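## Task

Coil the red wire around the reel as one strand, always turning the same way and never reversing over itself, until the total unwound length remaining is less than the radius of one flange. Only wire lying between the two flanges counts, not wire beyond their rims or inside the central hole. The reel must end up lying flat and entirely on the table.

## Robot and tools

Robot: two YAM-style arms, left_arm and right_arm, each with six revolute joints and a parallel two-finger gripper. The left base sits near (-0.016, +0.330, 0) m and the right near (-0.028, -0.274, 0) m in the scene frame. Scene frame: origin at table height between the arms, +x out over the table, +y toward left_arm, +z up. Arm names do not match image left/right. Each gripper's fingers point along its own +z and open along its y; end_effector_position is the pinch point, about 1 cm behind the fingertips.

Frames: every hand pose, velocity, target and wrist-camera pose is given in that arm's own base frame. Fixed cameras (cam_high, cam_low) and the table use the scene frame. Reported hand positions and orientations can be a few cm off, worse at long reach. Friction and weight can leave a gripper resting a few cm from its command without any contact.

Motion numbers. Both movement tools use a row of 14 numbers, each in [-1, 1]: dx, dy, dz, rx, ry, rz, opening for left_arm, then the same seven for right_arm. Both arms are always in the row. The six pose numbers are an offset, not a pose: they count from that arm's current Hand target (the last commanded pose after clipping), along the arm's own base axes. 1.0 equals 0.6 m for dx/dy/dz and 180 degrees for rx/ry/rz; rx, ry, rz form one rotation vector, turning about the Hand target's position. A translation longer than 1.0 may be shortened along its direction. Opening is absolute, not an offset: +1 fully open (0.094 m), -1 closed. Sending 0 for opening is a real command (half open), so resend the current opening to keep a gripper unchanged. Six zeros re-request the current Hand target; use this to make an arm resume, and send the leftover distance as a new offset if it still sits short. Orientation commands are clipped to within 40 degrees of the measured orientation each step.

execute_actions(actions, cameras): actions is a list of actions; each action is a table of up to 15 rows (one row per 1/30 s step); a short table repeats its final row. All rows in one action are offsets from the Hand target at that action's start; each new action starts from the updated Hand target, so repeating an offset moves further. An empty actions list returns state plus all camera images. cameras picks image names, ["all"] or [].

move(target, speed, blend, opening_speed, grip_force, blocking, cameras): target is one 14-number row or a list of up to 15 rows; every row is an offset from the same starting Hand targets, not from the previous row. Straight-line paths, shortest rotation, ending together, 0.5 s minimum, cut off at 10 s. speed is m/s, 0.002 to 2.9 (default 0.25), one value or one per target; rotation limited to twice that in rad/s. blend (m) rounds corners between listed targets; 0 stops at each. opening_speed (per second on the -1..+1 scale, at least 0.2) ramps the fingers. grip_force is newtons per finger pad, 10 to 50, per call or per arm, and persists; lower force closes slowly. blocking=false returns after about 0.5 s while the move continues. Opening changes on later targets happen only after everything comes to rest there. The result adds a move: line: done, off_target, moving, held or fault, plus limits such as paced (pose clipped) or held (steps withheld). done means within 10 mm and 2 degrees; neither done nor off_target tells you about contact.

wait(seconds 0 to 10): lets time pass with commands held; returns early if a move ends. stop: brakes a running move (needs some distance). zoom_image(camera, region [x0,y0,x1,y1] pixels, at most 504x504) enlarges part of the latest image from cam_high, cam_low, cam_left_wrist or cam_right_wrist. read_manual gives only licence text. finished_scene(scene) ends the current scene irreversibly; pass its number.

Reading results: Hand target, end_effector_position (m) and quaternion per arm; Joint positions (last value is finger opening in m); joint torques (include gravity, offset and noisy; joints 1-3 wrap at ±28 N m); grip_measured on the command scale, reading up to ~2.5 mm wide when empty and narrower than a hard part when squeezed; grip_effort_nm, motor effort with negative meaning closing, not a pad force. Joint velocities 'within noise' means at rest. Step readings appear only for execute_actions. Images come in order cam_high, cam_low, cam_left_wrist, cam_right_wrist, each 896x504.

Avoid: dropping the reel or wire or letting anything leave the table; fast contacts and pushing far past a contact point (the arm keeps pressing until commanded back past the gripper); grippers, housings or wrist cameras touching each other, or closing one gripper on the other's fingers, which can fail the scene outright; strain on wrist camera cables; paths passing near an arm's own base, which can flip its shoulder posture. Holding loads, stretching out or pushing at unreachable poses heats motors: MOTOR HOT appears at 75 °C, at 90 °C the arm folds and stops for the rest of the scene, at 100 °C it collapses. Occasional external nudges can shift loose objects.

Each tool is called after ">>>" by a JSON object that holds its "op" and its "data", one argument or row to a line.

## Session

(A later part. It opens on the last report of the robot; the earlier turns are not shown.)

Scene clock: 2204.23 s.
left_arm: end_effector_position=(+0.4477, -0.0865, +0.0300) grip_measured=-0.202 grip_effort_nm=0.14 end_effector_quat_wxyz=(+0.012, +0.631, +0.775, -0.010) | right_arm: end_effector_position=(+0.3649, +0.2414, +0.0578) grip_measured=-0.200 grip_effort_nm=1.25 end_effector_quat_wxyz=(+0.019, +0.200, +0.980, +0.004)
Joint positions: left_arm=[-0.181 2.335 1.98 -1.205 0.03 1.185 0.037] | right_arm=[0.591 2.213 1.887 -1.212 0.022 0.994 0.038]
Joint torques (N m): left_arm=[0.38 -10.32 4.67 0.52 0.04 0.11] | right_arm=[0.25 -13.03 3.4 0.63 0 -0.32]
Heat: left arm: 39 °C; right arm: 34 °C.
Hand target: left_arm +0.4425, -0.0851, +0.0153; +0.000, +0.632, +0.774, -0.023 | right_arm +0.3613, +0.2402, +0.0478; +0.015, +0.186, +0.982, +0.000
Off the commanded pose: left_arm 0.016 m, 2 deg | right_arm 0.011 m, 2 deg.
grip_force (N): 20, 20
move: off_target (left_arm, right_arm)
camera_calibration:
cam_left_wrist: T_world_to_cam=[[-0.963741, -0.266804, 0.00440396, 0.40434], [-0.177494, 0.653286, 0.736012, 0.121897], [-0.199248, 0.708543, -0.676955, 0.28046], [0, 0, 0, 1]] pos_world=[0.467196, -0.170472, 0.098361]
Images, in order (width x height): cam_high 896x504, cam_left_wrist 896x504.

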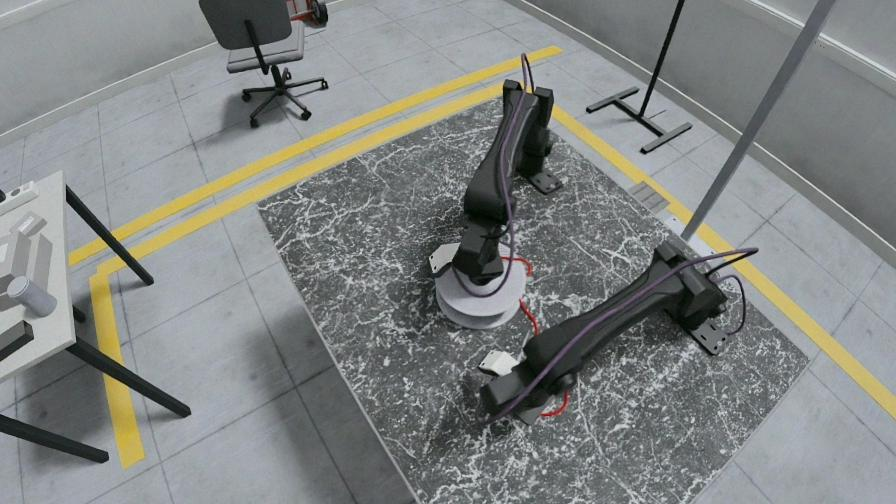

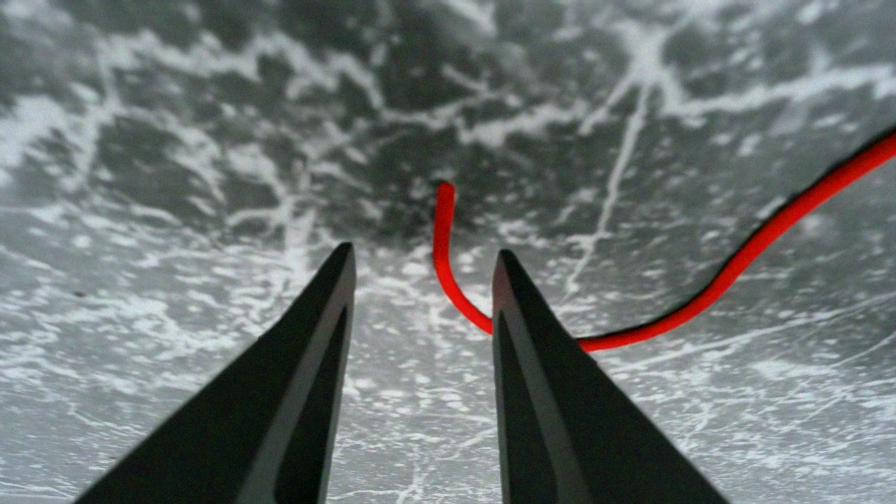

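>>> {"op": "move", "data": {
  "target": [
    [-0.008,0.022,-0.012,0,0,0,-0.2,0,0,0,0,0,0,0.05],
    [-0.008,0.022,-0.024,0,0,0,-0.2,0,0,0,0,0,0,0.05]
  ],
  "speed": [0.08,0.04],
  "cameras": ["cam_left_wrist"]
}}

Scene clock: 2216.17 s.
left_arm: end_effector_position=(+0.4435, -0.0747, +0.0163) grip_measured=-0.202 grip_effort_nm=0.14 end_effector_quat_wxyz=(+0.008, +0.632, +0.775, -0.013) | right_arm: end_effector_position=(+0.3649, +0.2414, +0.0578) grip_measured=-0.200 grip_effort_nm=1.25 end_effector_quat_wxyz=(+0.019, +0.200, +0.980, +0.004)
Joint positions: left_arm=[-0.157 2.327 1.912 -1.154 0.03 1.212 0.037] | right_arm=[0.591 2.213 1.887 -1.212 0.022 0.994 0.038]
Joint torques (N m): left_arm=[0.59 -10.96 2.99 0.79 0.04 0.11] | right_arm=[0.08 -12.83 3.4 0.61 0 -0.31]
Heat: left arm: 36 °C; right arm: 34 °C.
Hand target: left_arm +0.4377, -0.0718, +0.0009; +0.000, +0.632, +0.774, -0.023 | right_arm +0.3613, +0.2402, +0.0478; +0.015, +0.186, +0.982, +0.000
Off the commanded pose: left_arm 0.017 m, 2 deg | right_arm 0.011 m, 2 deg.
grip_force (N): 20, 20
move: off_target (left_arm, right_arm)
camera_calibration:
cam_left_wrist: T_world_to_cam=[[-0.964267, -0.26462, 0.012826, 0.403828], [-0.169381, 0.652999, 0.738175, 0.119984], [-0.203711, 0.709626, -0.674487, 0.263917], [0, 0, 0, 1]] pos_world=[0.463484, -0.158771, 0.0842601]
Images, in order (width x height): cam_left_wrist 896x504.

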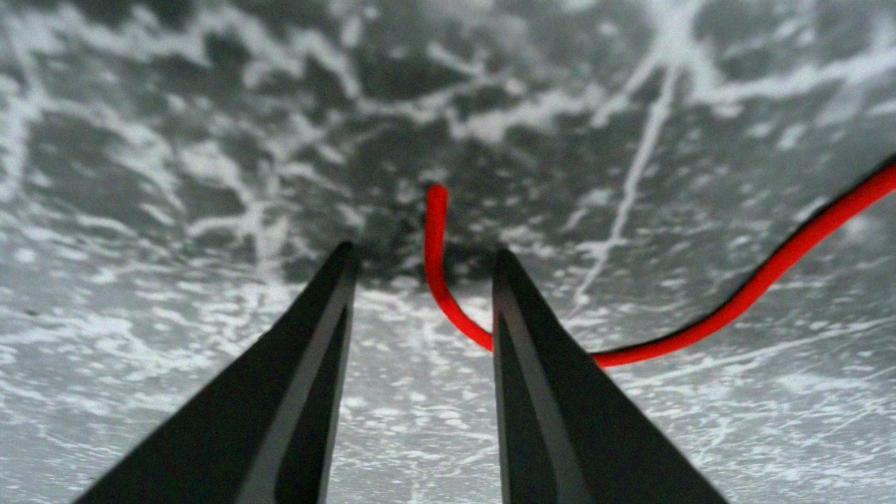

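>>> {"op": "move", "data": {
  "target": [
    [0,0,0,0,0,0,-1,0,0,0,0,0,0,0.05]
  ],
  "speed": 0.04,
  "opening_speed": 0.5,
  "cameras": ["cam_left_wrist"]
}}

Scene clock: 2222.73 s.
left_arm: end_effector_position=(+0.4480, -0.0754, +0.0163) grip_measured=-0.905 grip_effort_nm=-0.43 end_effector_quat_wxyz=(+0.016, +0.632, +0.774, -0.008) | right_arm: end_effector_position=(+0.3649, +0.2414, +0.0578) grip_measured=-0.200 grip_effort_nm=1.25 end_effector_quat_wxyz=(+0.019, +0.200, +0.980, +0.004)
Joint positions: left_arm=[-0.157 2.327 1.912 -1.136 0.03 1.213 0.004] | right_arm=[0.591 2.213 1.887 -1.212 0.022 0.994 0.038]
Joint torques (N m): left_arm=[0.58 -10.96 3.04 0.6 0.03 0.11] | right_arm=[0.25 -13.03 3.47 0.62 0.03 -0.3]
Heat: left arm: 36 °C; right arm: 34 °C.
Hand target: left_arm +0.4378, -0.0719, +0.0009; +0.000, +0.632, +0.774, -0.023 | right_arm +0.3613, +0.2402, +0.0478; +0.015, +0.186, +0.982, +0.000
Off the commanded pose: left_arm 0.019 m, 2 deg | right_arm 0.011 m, 2 deg.
grip_force (N): 20, 20
move: off_target (left_arm, right_arm)
camera_calibration:
cam_left_wrist: T_world_to_cam=[[-0.964454, -0.264228, -0.00348995, 0.408344], [-0.182126, 0.655091, 0.73327, 0.127045], [-0.191464, 0.707841, -0.679928, 0.25987], [0, 0, 0, 1]] pos_world=[0.466723, -0.159277, 0.0849595]
Images, in order (width x height): cam_left_wrist 896x504.

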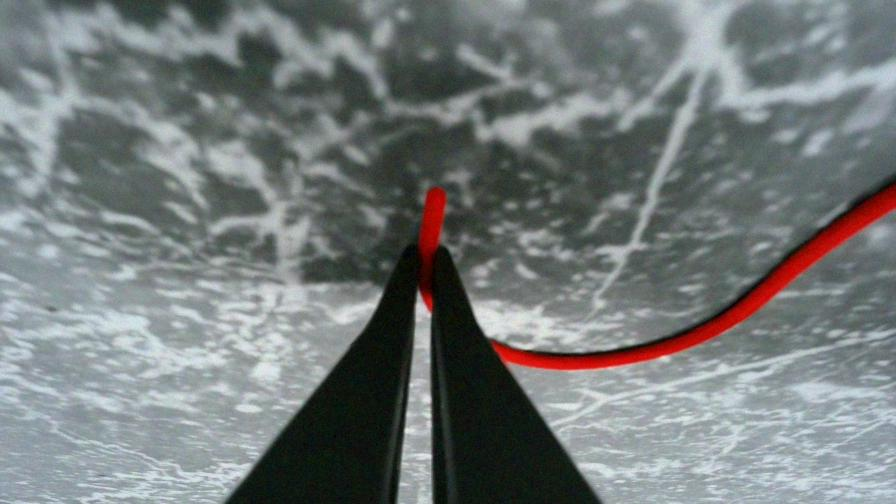

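>>> {"op": "move", "data": {
  "target": [
    [0,0,0.02,0,0,0,-1,0,0,0,0,0,0,0.05],
    [-0.051,0.165,0.028,0,0,0.84,-1,0,0,0,0,0,0,0.05]
  ],
  "speed": [0.08,0.22],
  "blend": [0.01,0],
  "cameras": ["cam_high","cam_low","cam_left_wrist"]
}}

Scene clock: 2244.60 s.
left_arm: end_effector_position=(+0.4132, +0.0190, +0.0157) grip_measured=-0.906 grip_effort_nm=-0.45 end_effector_quat_wxyz=(+0.015, -0.584, +0.811, -0.017) | right_arm: end_effector_position=(+0.3649, +0.2414, +0.0578) grip_measured=-0.200 grip_effort_nm=1.25 end_effector_quat_wxyz=(+0.019, +0.200, +0.980, +0.004)
Joint positions: left_arm=[0.049 2.14 1.597 -0.986 0.012 -1.2 0.004] | right_arm=[0.591 2.213 1.887 -1.212 0.022 0.994 0.038]
Joint torques (N m): left_arm=[0.65 -12.14 3.88 0.62 -0.32 -0.07] | right_arm=[0.02 -13.09 3.41 0.63 0.01 -0.28]
Heat: left arm: 38 °C; right arm: 34 °C.
Hand target: left_arm +0.4072, +0.0272, +0.0178; +0.022, -0.593, +0.805, -0.005 | right_arm +0.3613, +0.2402, +0.0478; +0.015, +0.186, +0.982, +0.000
Off the commanded pose: left_arm 0.010 m, 2 deg | right_arm 0.011 m, 2 deg.
grip_force (N): 20, 20
move: off_target (right_arm); blend cut to 0.0058 m at target 1
camera_calibration:
cam_left_wrist: T_world_to_cam=[[0.966415, -0.252741, 0.0465125, -0.399136], [-0.199555, -0.62401, 0.755506, 0.090512], [-0.161923, -0.739415, -0.653488, 0.200789], [0, 0, 0, 1]] pos_world=[0.436306, 0.104069, 0.0813959]
Images, in order (width x height): cam_high 896x504, cam_low 896x504, cam_left_wrist 896x504.

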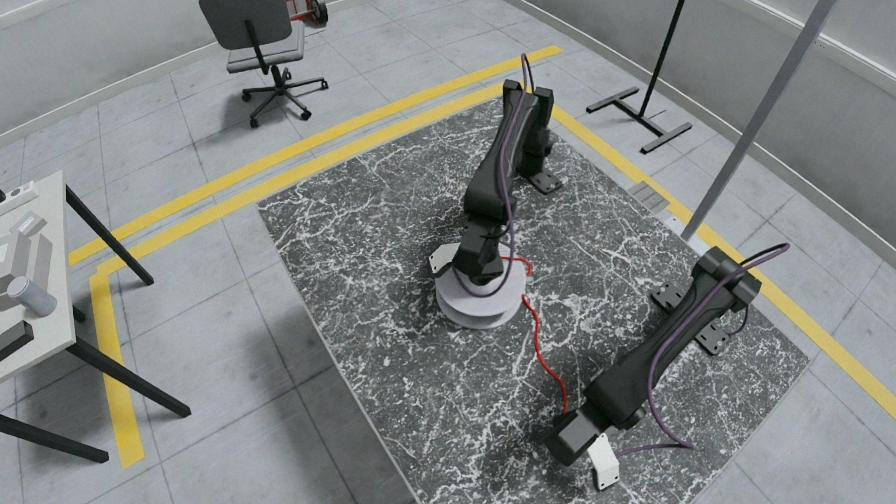

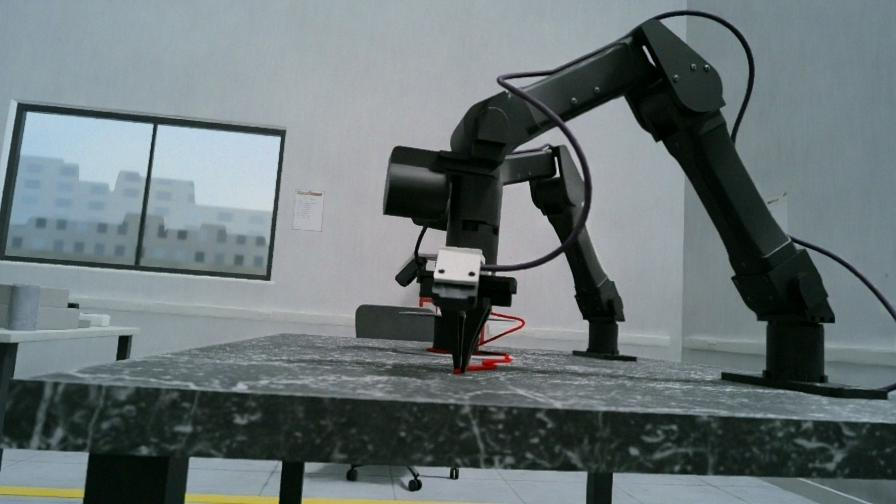

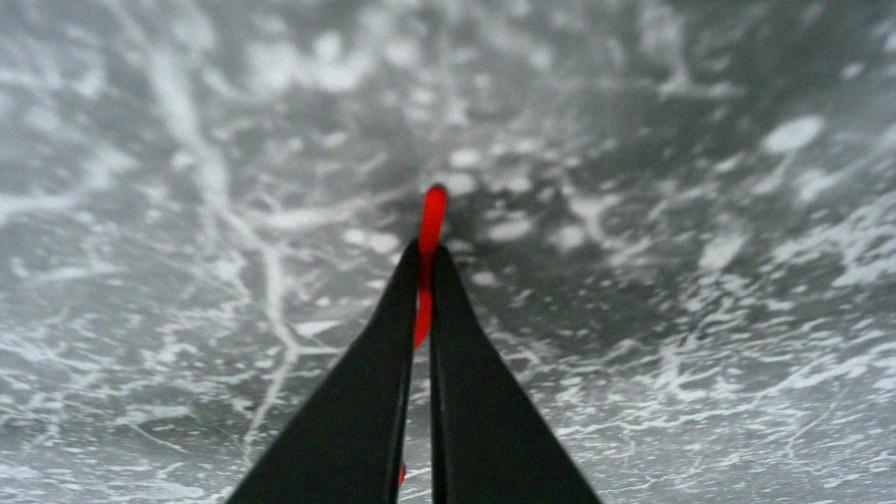

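>>> {"op": "move", "data": {
  "target": [
    [-0.014,-0.046,0.012,0,0,0,-1,0,0,0,0,0,0.36,0.05]
  ],
  "speed": [0.2],
  "cameras": ["cam_high","cam_right_wrist"]
}}

Scene clock: 2252.60 s.
left_arm: end_effector_position=(+0.4037, -0.0014, +0.0167) grip_measured=-0.906 grip_effort_nm=-0.45 end_effector_quat_wxyz=(+0.012, -0.591, +0.806, -0.011) | right_arm: end_effector_position=(+0.3660, +0.2433, +0.0650) grip_measured=-0.077 grip_effort_nm=1.25 end_effector_quat_wxyz=(+0.029, -0.357, +0.934, +0.007)
Joint positions: left_arm=[-0.004 2.111 1.556 -0.983 0.004 -1.269 0.004] | right_arm=[0.584 2.19 1.877 -1.198 -0.002 -0.146 0.043]
Joint torques (N m): left_arm=[-0.64 -12.82 4.3 0.48 -0.27 -0.09] | right_arm=[-0.53 -11.44 3.3 0.67 -0.1 -0.35]
Heat: left arm: 39 °C; right arm: 34 °C.
Hand target: left_arm +0.3987, -0.0003, +0.0249; +0.022, -0.593, +0.805, -0.005 | right_arm +0.3615, +0.2402, +0.0478; +0.013, -0.369, +0.929, +0.009
Off the commanded pose: left_arm 0.010 m, 1 deg | right_arm 0.018 m, 2 deg.
grip_force (N): 20, 20
move: off_target (right_arm)
camera_calibration:
cam_right_wrist: T_world_to_cam=[[0.718808, -0.695095, 0.01261, -0.0986584], [-0.498709, -0.502915, 0.70595, 0.266497], [-0.48436, -0.513731, -0.708149, 0.461129], [0, 0, 0, 1]] pos_world=[0.427173, 0.302345, 0.139659]
Images, in order (width x height): cam_high 896x504, cam_right_wrist 896x504.

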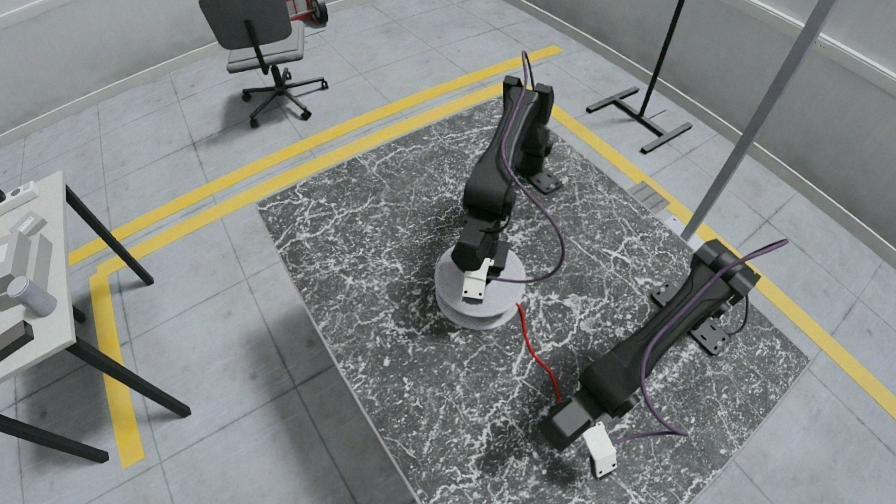

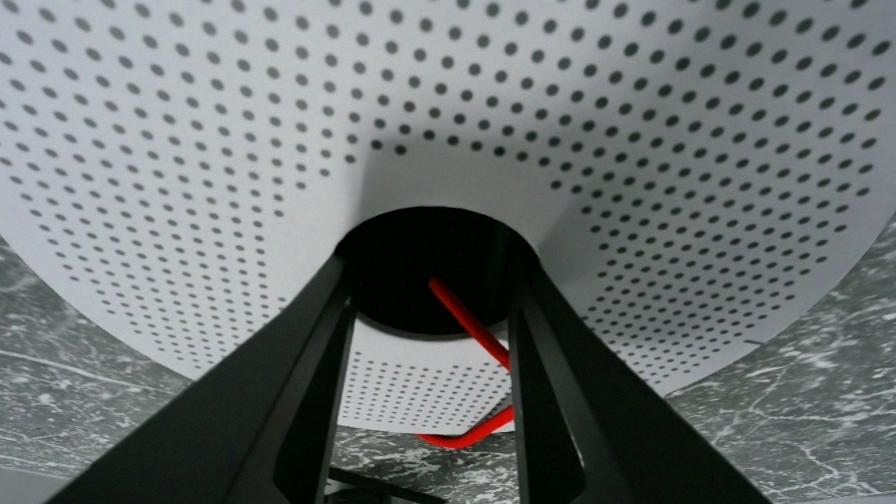

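>>> {"op": "move", "data": {
  "target": [
    [-0.022,-0.078,0.0,0,0,0,-1,0,0,0,0,0,0.36,0.05]
  ],
  "speed": [0.2],
  "cameras": ["cam_high","cam_low","cam_right_wrist"]
}}

Scene clock: 2260.77 s.
left_arm: end_effector_position=(+0.3879, -0.0494, +0.0172) grip_measured=-0.906 grip_effort_nm=-0.45 end_effector_quat_wxyz=(+0.007, -0.591, +0.807, -0.008) | right_arm: end_effector_position=(+0.3643, +0.2436, +0.0656) grip_measured=-0.069 grip_effort_nm=1.25 end_effector_quat_wxyz=(-0.030, +0.801, -0.598, -0.005)
Joint positions: left_arm=[-0.128 2.074 1.502 -0.978 0.002 -1.393 0.004] | right_arm=[0.575 2.19 1.879 -1.206 -0.03 -1.283 0.044]
Joint torques (N m): left_arm=[-0.58 -12.46 4.23 0.57 -0.31 -0.1] | right_arm=[-0.36 -8.91 6.2 0.24 -0.04 -0.39]
Heat: left arm: 38 °C; right arm: 34 °C.
Hand target: left_arm +0.3855, -0.0472, +0.0249; +0.022, -0.593, +0.805, -0.005 | right_arm +0.3615, +0.2401, +0.0478; -0.006, +0.810, -0.587, -0.014
Off the commanded pose: left_arm 0.008 m, 2 deg | right_arm 0.018 m, 3 deg.
grip_force (N): 20, 20
move: off_target (right_arm)
camera_calibration:
cam_right_wrist: T_world_to_cam=[[0.934969, 0.351489, 0.0478512, -0.433266], [0.212531, -0.663054, 0.717768, 0.0445174], [0.284015, -0.66092, -0.694636, 0.215832], [0, 0, 0, 1]] pos_world=[0.334329, 0.324453, 0.138704]
Images, in order (width x height): cam_high 896x504, cam_low 896x504, cam_right_wrist 896x504.

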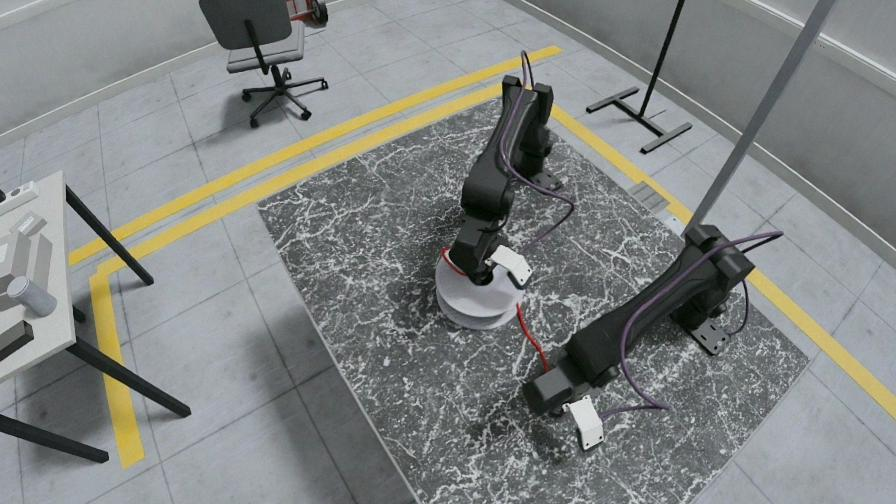

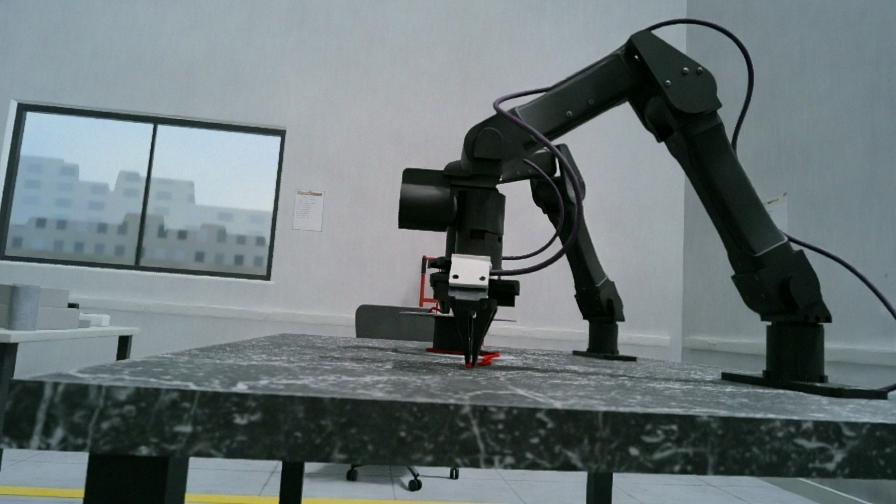

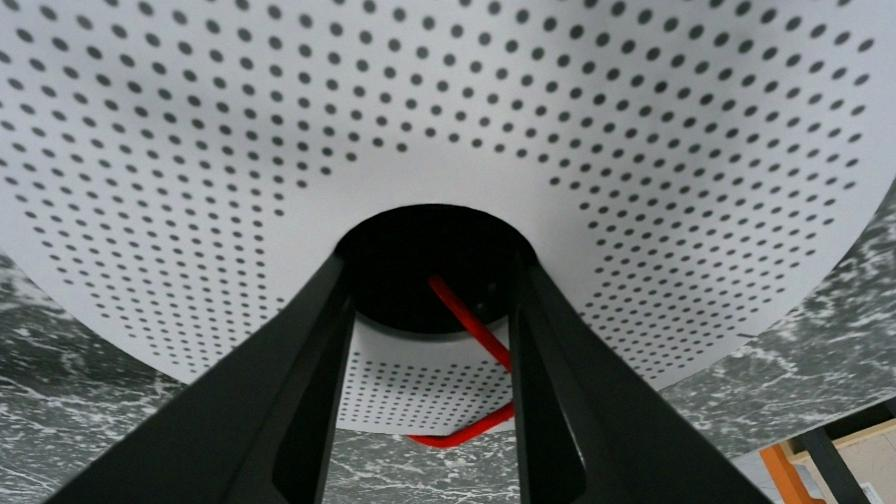

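>>> {"op": "zoom_image", "data": {
  "camera": "cam_high",
  "region": [410, 220, 570, 340]
}}

>>> {"op": "zoom_image", "data": {
  "camera": "cam_right_wrist",
  "region": [320, 190, 720, 504]
}}

Scaled by 3.150 from the camera's 896x504 image, which has a finer 1280x720 frame.

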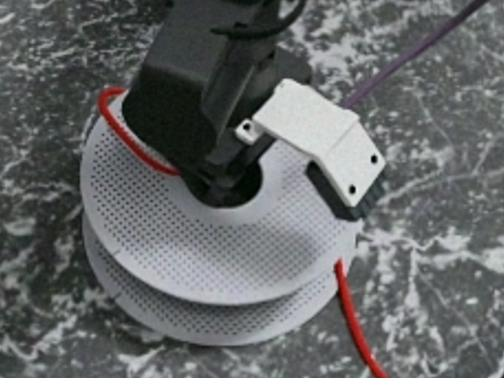

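Scaled by 1.260 from the camera's 896x504 image, which has a finer 1280x720 frame.

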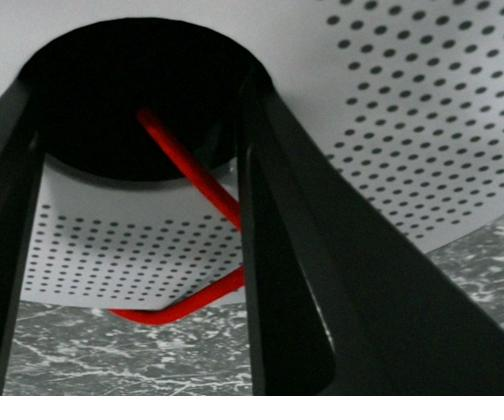

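>>> {"op": "move", "data": {
  "target": [
    [0,0,0,0,0,0,-1,0,0,0,0,0,0,-1],
    [0,0,0,0,0,0,-1,0,0,0.15,0,0,0,-1]
  ],
  "speed": [0.1,0.12],
  "cameras": ["cam_high","cam_low","cam_right_wrist"]
}}

Scene clock: 2385.63 s.
left_arm: end_effector_position=(+0.3879, -0.0494, +0.0172) grip_measured=-0.906 grip_effort_nm=-0.45 end_effector_quat_wxyz=(+0.007, -0.591, +0.807, -0.008) | right_arm: end_effector_position=(+0.3620, +0.2410, +0.1413) grip_measured=-0.994 grip_effort_nm=-0.36 end_effector_quat_wxyz=(-0.025, +0.807, -0.590, -0.004)
Joint positions: left_arm=[-0.128 2.074 1.502 -0.978 0.002 -1.393 0.004] | right_arm=[0.575 2.221 2.233 -1.539 -0.025 -1.305 0]
Joint torques (N m): left_arm=[-0.58 -12.44 4.23 0.56 -0.31 -0.09] | right_arm=[-0.55 -10.93 7.68 0.08 -0.06 -0.13]
Heat: left arm: 47 °C; right arm: 30 °C.
Hand target: left_arm +0.3855, -0.0472, +0.0249; +0.022, -0.593, +0.805, -0.005 | right_arm +0.3614, +0.2402, +0.1379; -0.006, +0.810, -0.587, -0.014
Off the commanded pose: left_arm 0.008 m, 2 deg | right_arm 0.004 m, 2 deg.
joint sent to its limit (right arm) — joint 4 (wrist pitch), lower limit. The joint targets still meet the commanded pose.
grip_force (N): 20, 20
move: done
camera_calibration:
cam_right_wrist: T_world_to_cam=[[0.927309, 0.372239, 0.0392002, -0.434756], [0.230604, -0.650664, 0.723504, -0.0213355], [0.294823, -0.661872, -0.689206, 0.262949], [0, 0, 0, 1]] pos_world=[0.33055, 0.321989, 0.213705]
Images, in order (width x height): cam_high 896x504, cam_low 896x504, cam_right_wrist 896x504.

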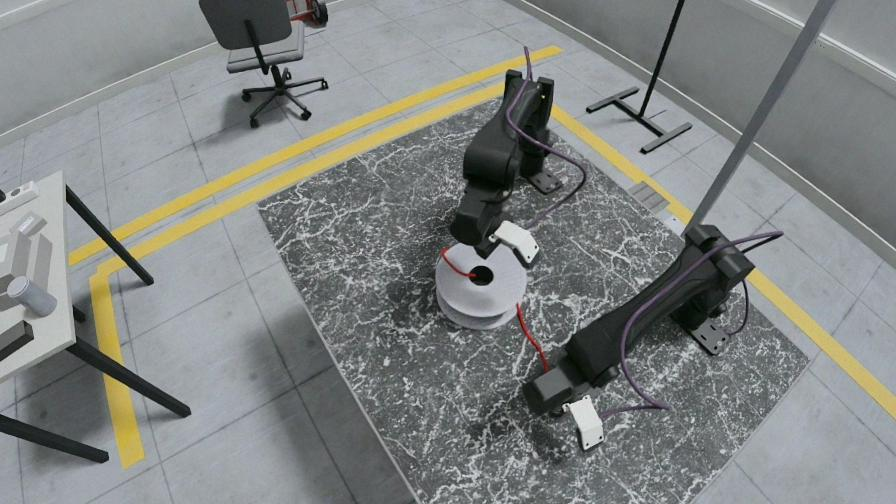

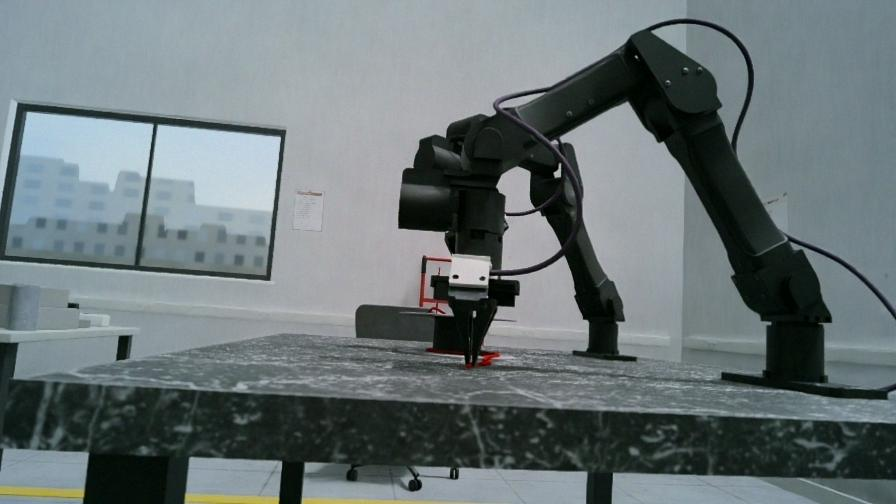

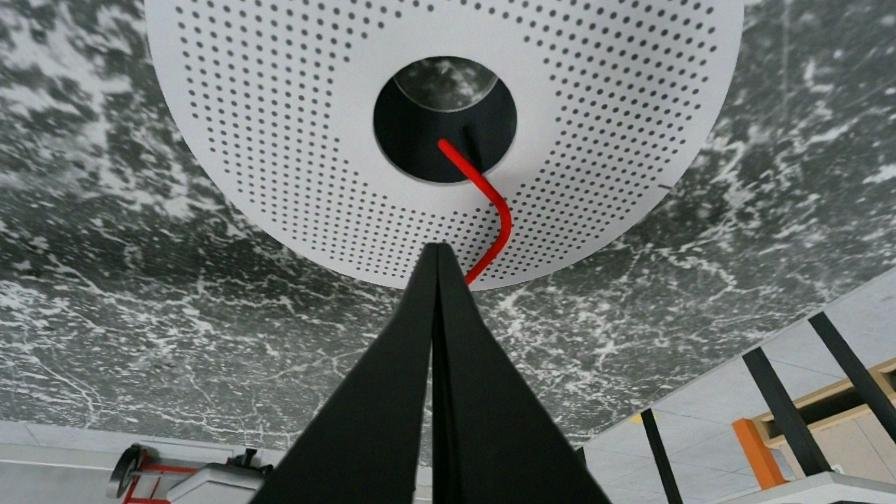

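>>> {"op": "move", "data": {
  "target": [0,0,0,0,0,0,-1,0.0427,-0.0245,-0.038,0,0,0.213,-0.5],
  "speed": 0.2,
  "cameras": ["cam_high","cam_right_wrist"]
}}

Scene clock: 2423.67 s.
left_arm: end_effector_position=(+0.3879, -0.0494, +0.0172) grip_measured=-0.906 grip_effort_nm=-0.45 end_effector_quat_wxyz=(+0.007, -0.591, +0.807, -0.008) | right_arm: end_effector_position=(+0.3859, +0.2264, +0.1172) grip_measured=-0.502 grip_effort_nm=0.11 end_effector_quat_wxyz=(-0.010, +0.956, -0.292, -0.004)
Joint positions: left_arm=[-0.128 2.074 1.502 -0.978 0.002 -1.393 0.004] | right_arm=[0.52 2.315 2.294 -1.54 -0.02 -2.028 0.023]
Joint torques (N m): left_arm=[-0.59 -12.49 4.26 0.56 -0.3 -0.09] | right_arm=[-0.53 -11.4 8.32 -0.01 -0.03 -0.17]
Heat: left arm: 48 °C; right arm: 32 °C.
Hand target: left_arm +0.3855, -0.0472, +0.0249; +0.022, -0.593, +0.805, -0.005 | right_arm +0.3871, +0.2254, +0.1151; -0.001, +0.957, -0.288, -0.015
Off the commanded pose: left_arm 0.008 m, 2 deg | right_arm 0.003 m, 2 deg.
joint sent to its limit (right arm) — joint 4 (wrist pitch), lower limit. The joint targets still meet the commanded pose.
grip_force (N): 20, 20
move: done
camera_calibration:
cam_right_wrist: T_world_to_cam=[[0.496958, 0.867541, 0.0201132, -0.394314], [0.578003, -0.34821, 0.738013, -0.223177], [0.64726, -0.355136, -0.674487, 0.0223451], [0, 0, 0, 1]] pos_world=[0.310491, 0.272306, 0.18771]
Images, in order (width x height): cam_high 896x504, cam_right_wrist 896x504.

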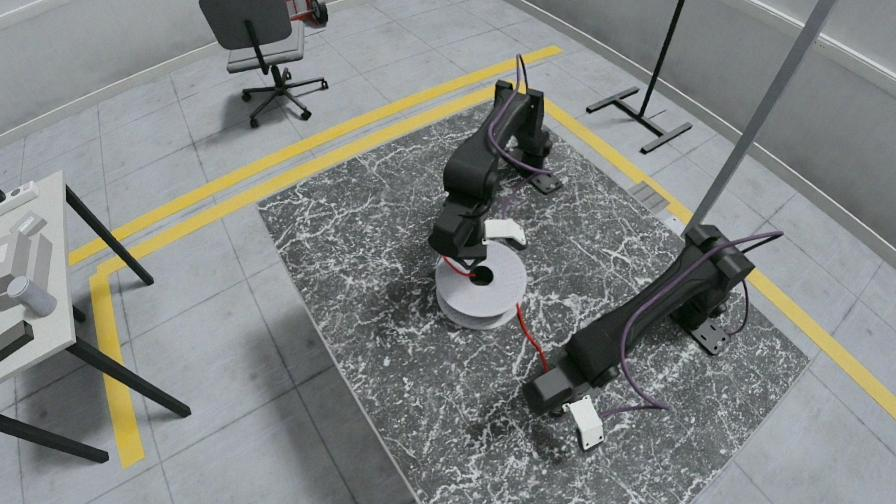

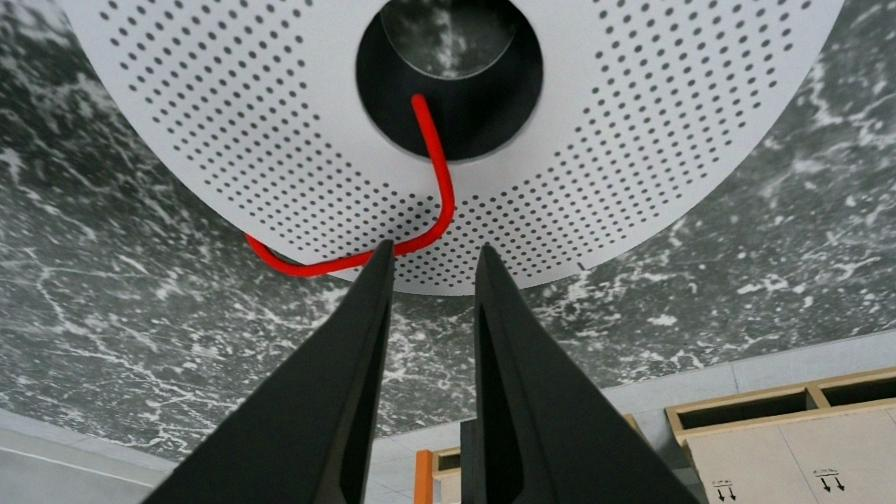

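>>> {"op": "move", "data": {
  "target": [
    [0,0,0,0,0,0,-1,0,0,-0.055,0,0,0,-0.5],
    [0,0,0,0,0,0,-1,0,0,-0.067,0,0,0,-0.5]
  ],
  "speed": [0.12,0.04],
  "blend": [0.005,0],
  "cameras": ["cam_low","cam_right_wrist"]
}}

Scene clock: 2435.10 s.
left_arm: end_effector_position=(+0.3879, -0.0494, +0.0172) grip_measured=-0.906 grip_effort_nm=-0.45 end_effector_quat_wxyz=(+0.007, -0.591, +0.807, -0.008) | right_arm: end_effector_position=(+0.3892, +0.2282, +0.0845) grip_measured=-0.502 grip_effort_nm=0.11 end_effector_quat_wxyz=(-0.008, +0.956, -0.292, -0.005)
Joint positions: left_arm=[-0.128 2.074 1.502 -0.978 0.002 -1.393 0.004] | right_arm=[0.52 2.315 2.163 -1.413 -0.019 -2.029 0.023]
Joint torques (N m): left_arm=[-0.59 -12.49 4.29 0.57 -0.31 -0.08] | right_arm=[-0.44 -12.81 4.78 0.26 -0.07 -0.15]
Heat: left arm: 48 °C; right arm: 31 °C.
Hand target: left_arm +0.3855, -0.0472, +0.0249; +0.022, -0.593, +0.805, -0.005 | right_arm +0.3870, +0.2254, +0.0749; -0.001, +0.957, -0.288, -0.015
Off the commanded pose: left_arm 0.008 m, 2 deg | right_arm 0.010 m, 1 deg.
grip_force (N): 20, 20
move: done; blend cut to 0.0036 m at target 1
camera_calibration:
cam_right_wrist: T_world_to_cam=[[0.496052, 0.86815, 0.0157108, -0.39639], [0.581404, -0.345539, 0.736595, -0.202155], [0.644904, -0.356255, -0.676152, 0.000104553], [0, 0, 0, 1]] pos_world=[0.314096, 0.274311, 0.155204]
Images, in order (width x height): cam_low 896x504, cam_right_wrist 896x504.

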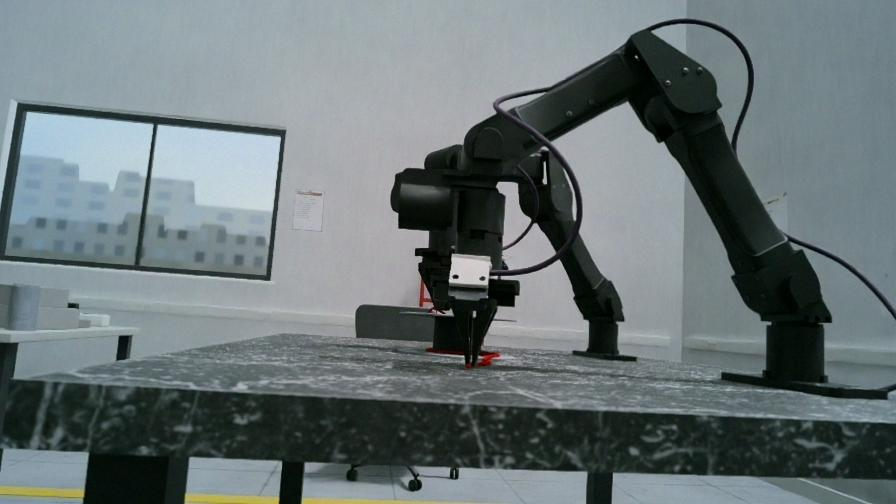

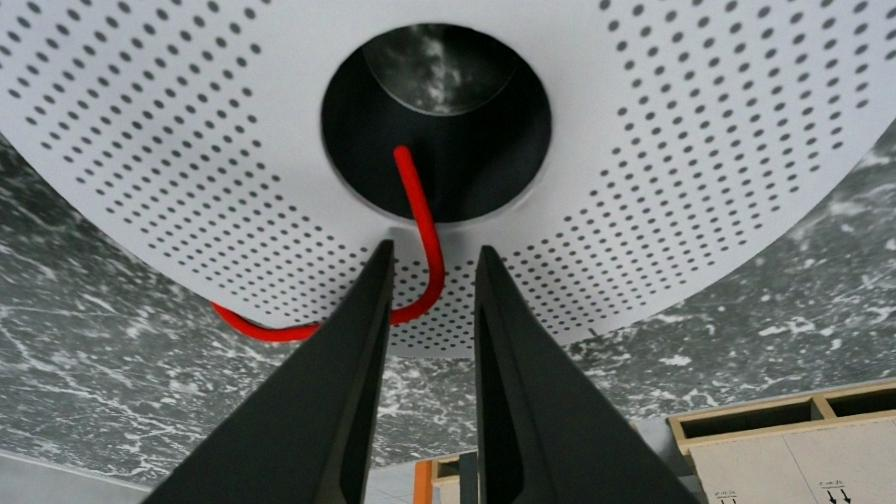

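>>> {"op": "move", "data": {
  "target": [
    [0,0,0,0,0,0,-1,0,0,-0.014,0,0,0,-0.5]
  ],
  "speed": [0.04],
  "cameras": ["cam_right_wrist"]
}}

Scene clock: 2440.53 s.
left_arm: end_effector_position=(+0.3879, -0.0494, +0.0172) grip_measured=-0.906 grip_effort_nm=-0.45 end_effector_quat_wxyz=(+0.007, -0.591, +0.807, -0.008) | right_arm: end_effector_position=(+0.3892, +0.2282, +0.0765) grip_measured=-0.502 grip_effort_nm=0.11 end_effector_quat_wxyz=(-0.008, +0.956, -0.292, -0.006)
Joint positions: left_arm=[-0.128 2.074 1.502 -0.978 0.002 -1.393 0.004] | right_arm=[0.52 2.315 2.131 -1.384 -0.019 -2.029 0.023]
Joint torques (N m): left_arm=[-0.58 -12.45 4.26 0.57 -0.31 -0.08] | right_arm=[-0.51 -13.09 4.12 0.36 -0.06 -0.16]
Heat: left arm: 48 °C; right arm: 31 °C.
Hand target: left_arm +0.3855, -0.0472, +0.0249; +0.022, -0.593, +0.805, -0.005 | right_arm +0.3871, +0.2255, +0.0665; -0.001, +0.957, -0.288, -0.015
Off the commanded pose: left_arm 0.008 m, 2 deg | right_arm 0.011 m, 1 deg.
grip_force (N): 20, 20
move: off_target (right_arm)
camera_calibration:
cam_right_wrist: T_world_to_cam=[[0.495731, 0.868368, 0.0137231, -0.395984], [0.582978, -0.344437, 0.735867, -0.197082], [0.64373, -0.356791, -0.676987, -0.00466504], [0, 0, 0, 1]] pos_world=[0.314199, 0.274313, 0.147302]
Images, in order (width x height): cam_right_wrist 896x504.

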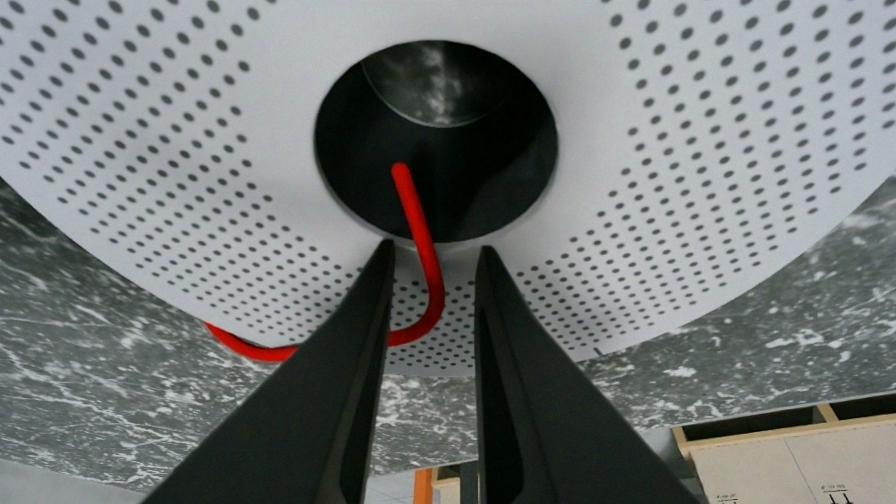

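>>> {"op": "move", "data": {
  "target": [
    [0,0,0,0,0,0,-1,0,0,-0.004,0,0,0,-0.5],
    [0,0,0,0,0,0,-1,0,0,-0.004,0,0,0,-1]
  ],
  "speed": [0.04,0.04],
  "cameras": ["cam_right_wrist"]
}}

Scene clock: 2447.60 s.
left_arm: end_effector_position=(+0.3879, -0.0494, +0.0172) grip_measured=-0.906 grip_effort_nm=-0.45 end_effector_quat_wxyz=(+0.007, -0.591, +0.807, -0.008) | right_arm: end_effector_position=(+0.3909, +0.2290, +0.0759) grip_measured=-0.911 grip_effort_nm=-0.46 end_effector_quat_wxyz=(-0.010, +0.956, -0.292, -0.003)
Joint positions: left_arm=[-0.128 2.074 1.502 -0.978 0.002 -1.393 0.004] | right_arm=[0.52 2.315 2.129 -1.374 -0.019 -2.029 0.004]
Joint torques (N m): left_arm=[-0.58 -12.46 4.25 0.57 -0.32 -0.07] | right_arm=[-0.57 -12.88 3.92 0.32 -0.07 -0.14]
Heat: left arm: 49 °C; right arm: 30 °C.
Hand target: left_arm +0.3855, -0.0472, +0.0249; +0.022, -0.593, +0.805, -0.005 | right_arm +0.3870, +0.2254, +0.0640; -0.001, +0.957, -0.288, -0.015
Off the commanded pose: left_arm 0.008 m, 2 deg | right_arm 0.013 m, 2 deg.
grip_force (N): 20, 20
move: off_target (right_arm); target 2's new opening was sent with right_arm's hand 0.012 m and 1 deg from that target
camera_calibration:
cam_right_wrist: T_world_to_cam=[[0.495624, 0.868317, 0.0195452, -0.397885], [0.578037, -0.346565, 0.738759, -0.195195], [0.648251, -0.354849, -0.673686, -0.00826582], [0, 0, 0, 1]] pos_world=[0.31539, 0.27491, 0.14641]
Images, in order (width x height): cam_right_wrist 896x504.

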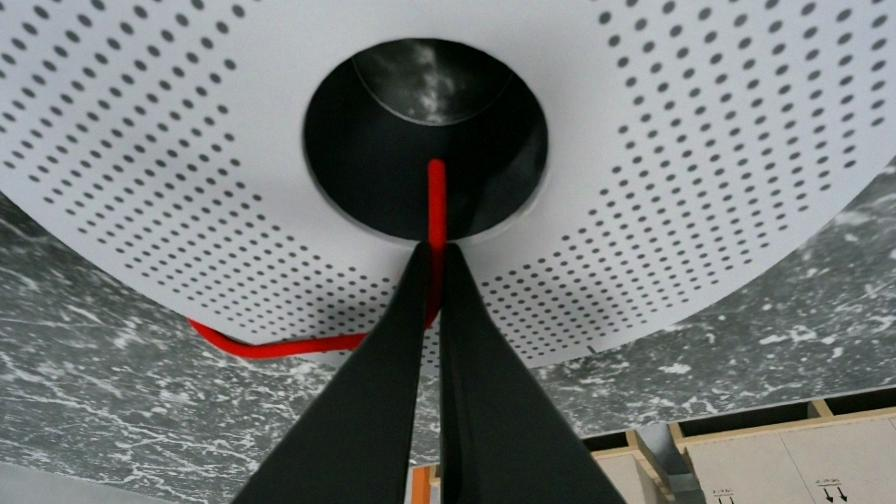

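>>> {"op": "move", "data": {
  "target": [
    [0,0,0,0,0,0,-1,0,0,0.085,0,0,0,-1],
    [0,0,0,0,0,0,-1,0.11,-0.142,0.085,0,0,-0.2,-1]
  ],
  "speed": [0.1,0.15],
  "blend": [0.01,0],
  "cameras": ["cam_high","cam_low","cam_right_wrist"]
}}

Scene clock: 2484.43 s.
left_arm: end_effector_position=(+0.3880, -0.0493, +0.0172) grip_measured=-0.906 grip_effort_nm=-0.45 end_effector_quat_wxyz=(+0.007, -0.591, +0.807, -0.008) | right_arm: end_effector_position=(+0.4533, +0.1393, +0.1178) grip_measured=-0.912 grip_effort_nm=-0.49 end_effector_quat_wxyz=(-0.034, +0.823, -0.566, +0.016)
Joint positions: left_arm=[-0.128 2.074 1.502 -0.977 0.001 -1.393 0.004] | right_arm=[0.289 2.395 2.435 -1.538 -0.018 -1.647 0.004]
Joint torques (N m): left_arm=[-0.59 -12.52 4.27 0.57 -0.3 -0.08] | right_arm=[-0.24 -12.08 8.38 0.1 -0.14 0.07]
Heat: left arm: 49 °C; right arm: 31 °C.
Hand target: left_arm +0.3855, -0.0473, +0.0249; +0.022, -0.593, +0.805, -0.005 | right_arm +0.4530, +0.1403, +0.1150; -0.006, +0.822, -0.570, -0.014
Off the commanded pose: left_arm 0.008 m, 2 deg | right_arm 0.003 m, 5 deg.
joint sent to its limit (right arm) — joint 4 (wrist pitch), lower limit. The joint targets are off in orientation, not in position.
grip_force (N): 20, 20
move: off_target (right_arm)
camera_calibration:
cam_right_wrist: T_world_to_cam=[[0.902671, 0.423572, 0.0759736, -0.481022], [0.234099, -0.631476, 0.739213, -0.0976649], [0.361085, -0.649481, -0.669173, 0.118378], [0, 0, 0, 1]] pos_world=[0.414323, 0.218958, 0.187955]
Images, in order (width x height): cam_high 896x504, cam_low 896x504, cam_right_wrist 896x504.

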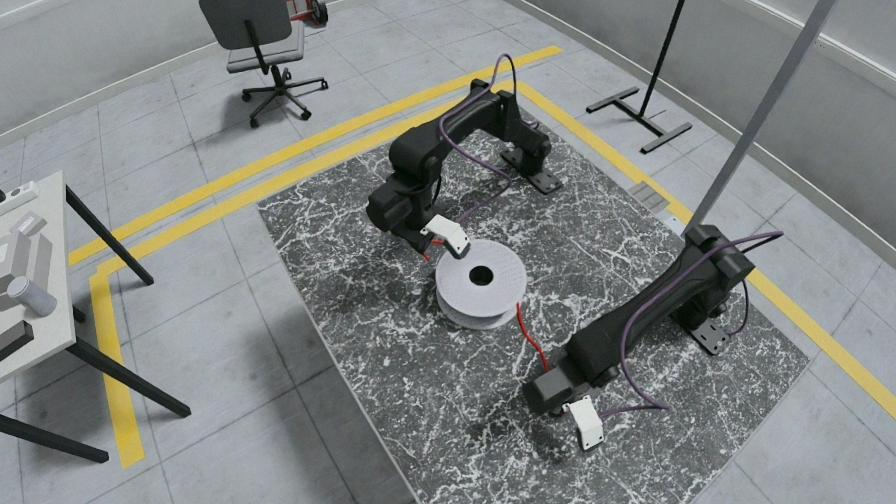

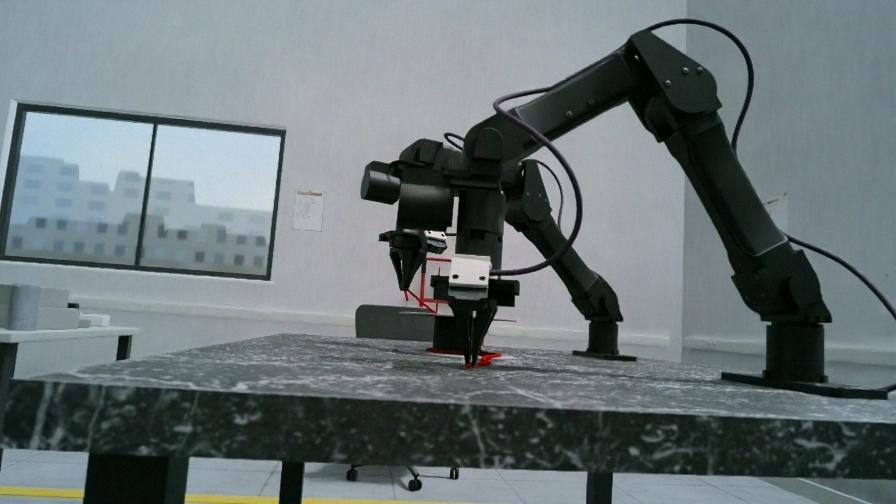

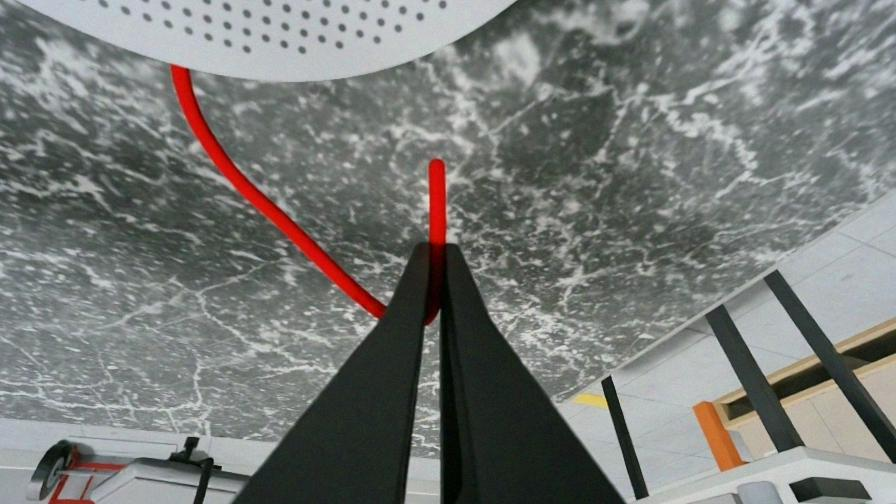

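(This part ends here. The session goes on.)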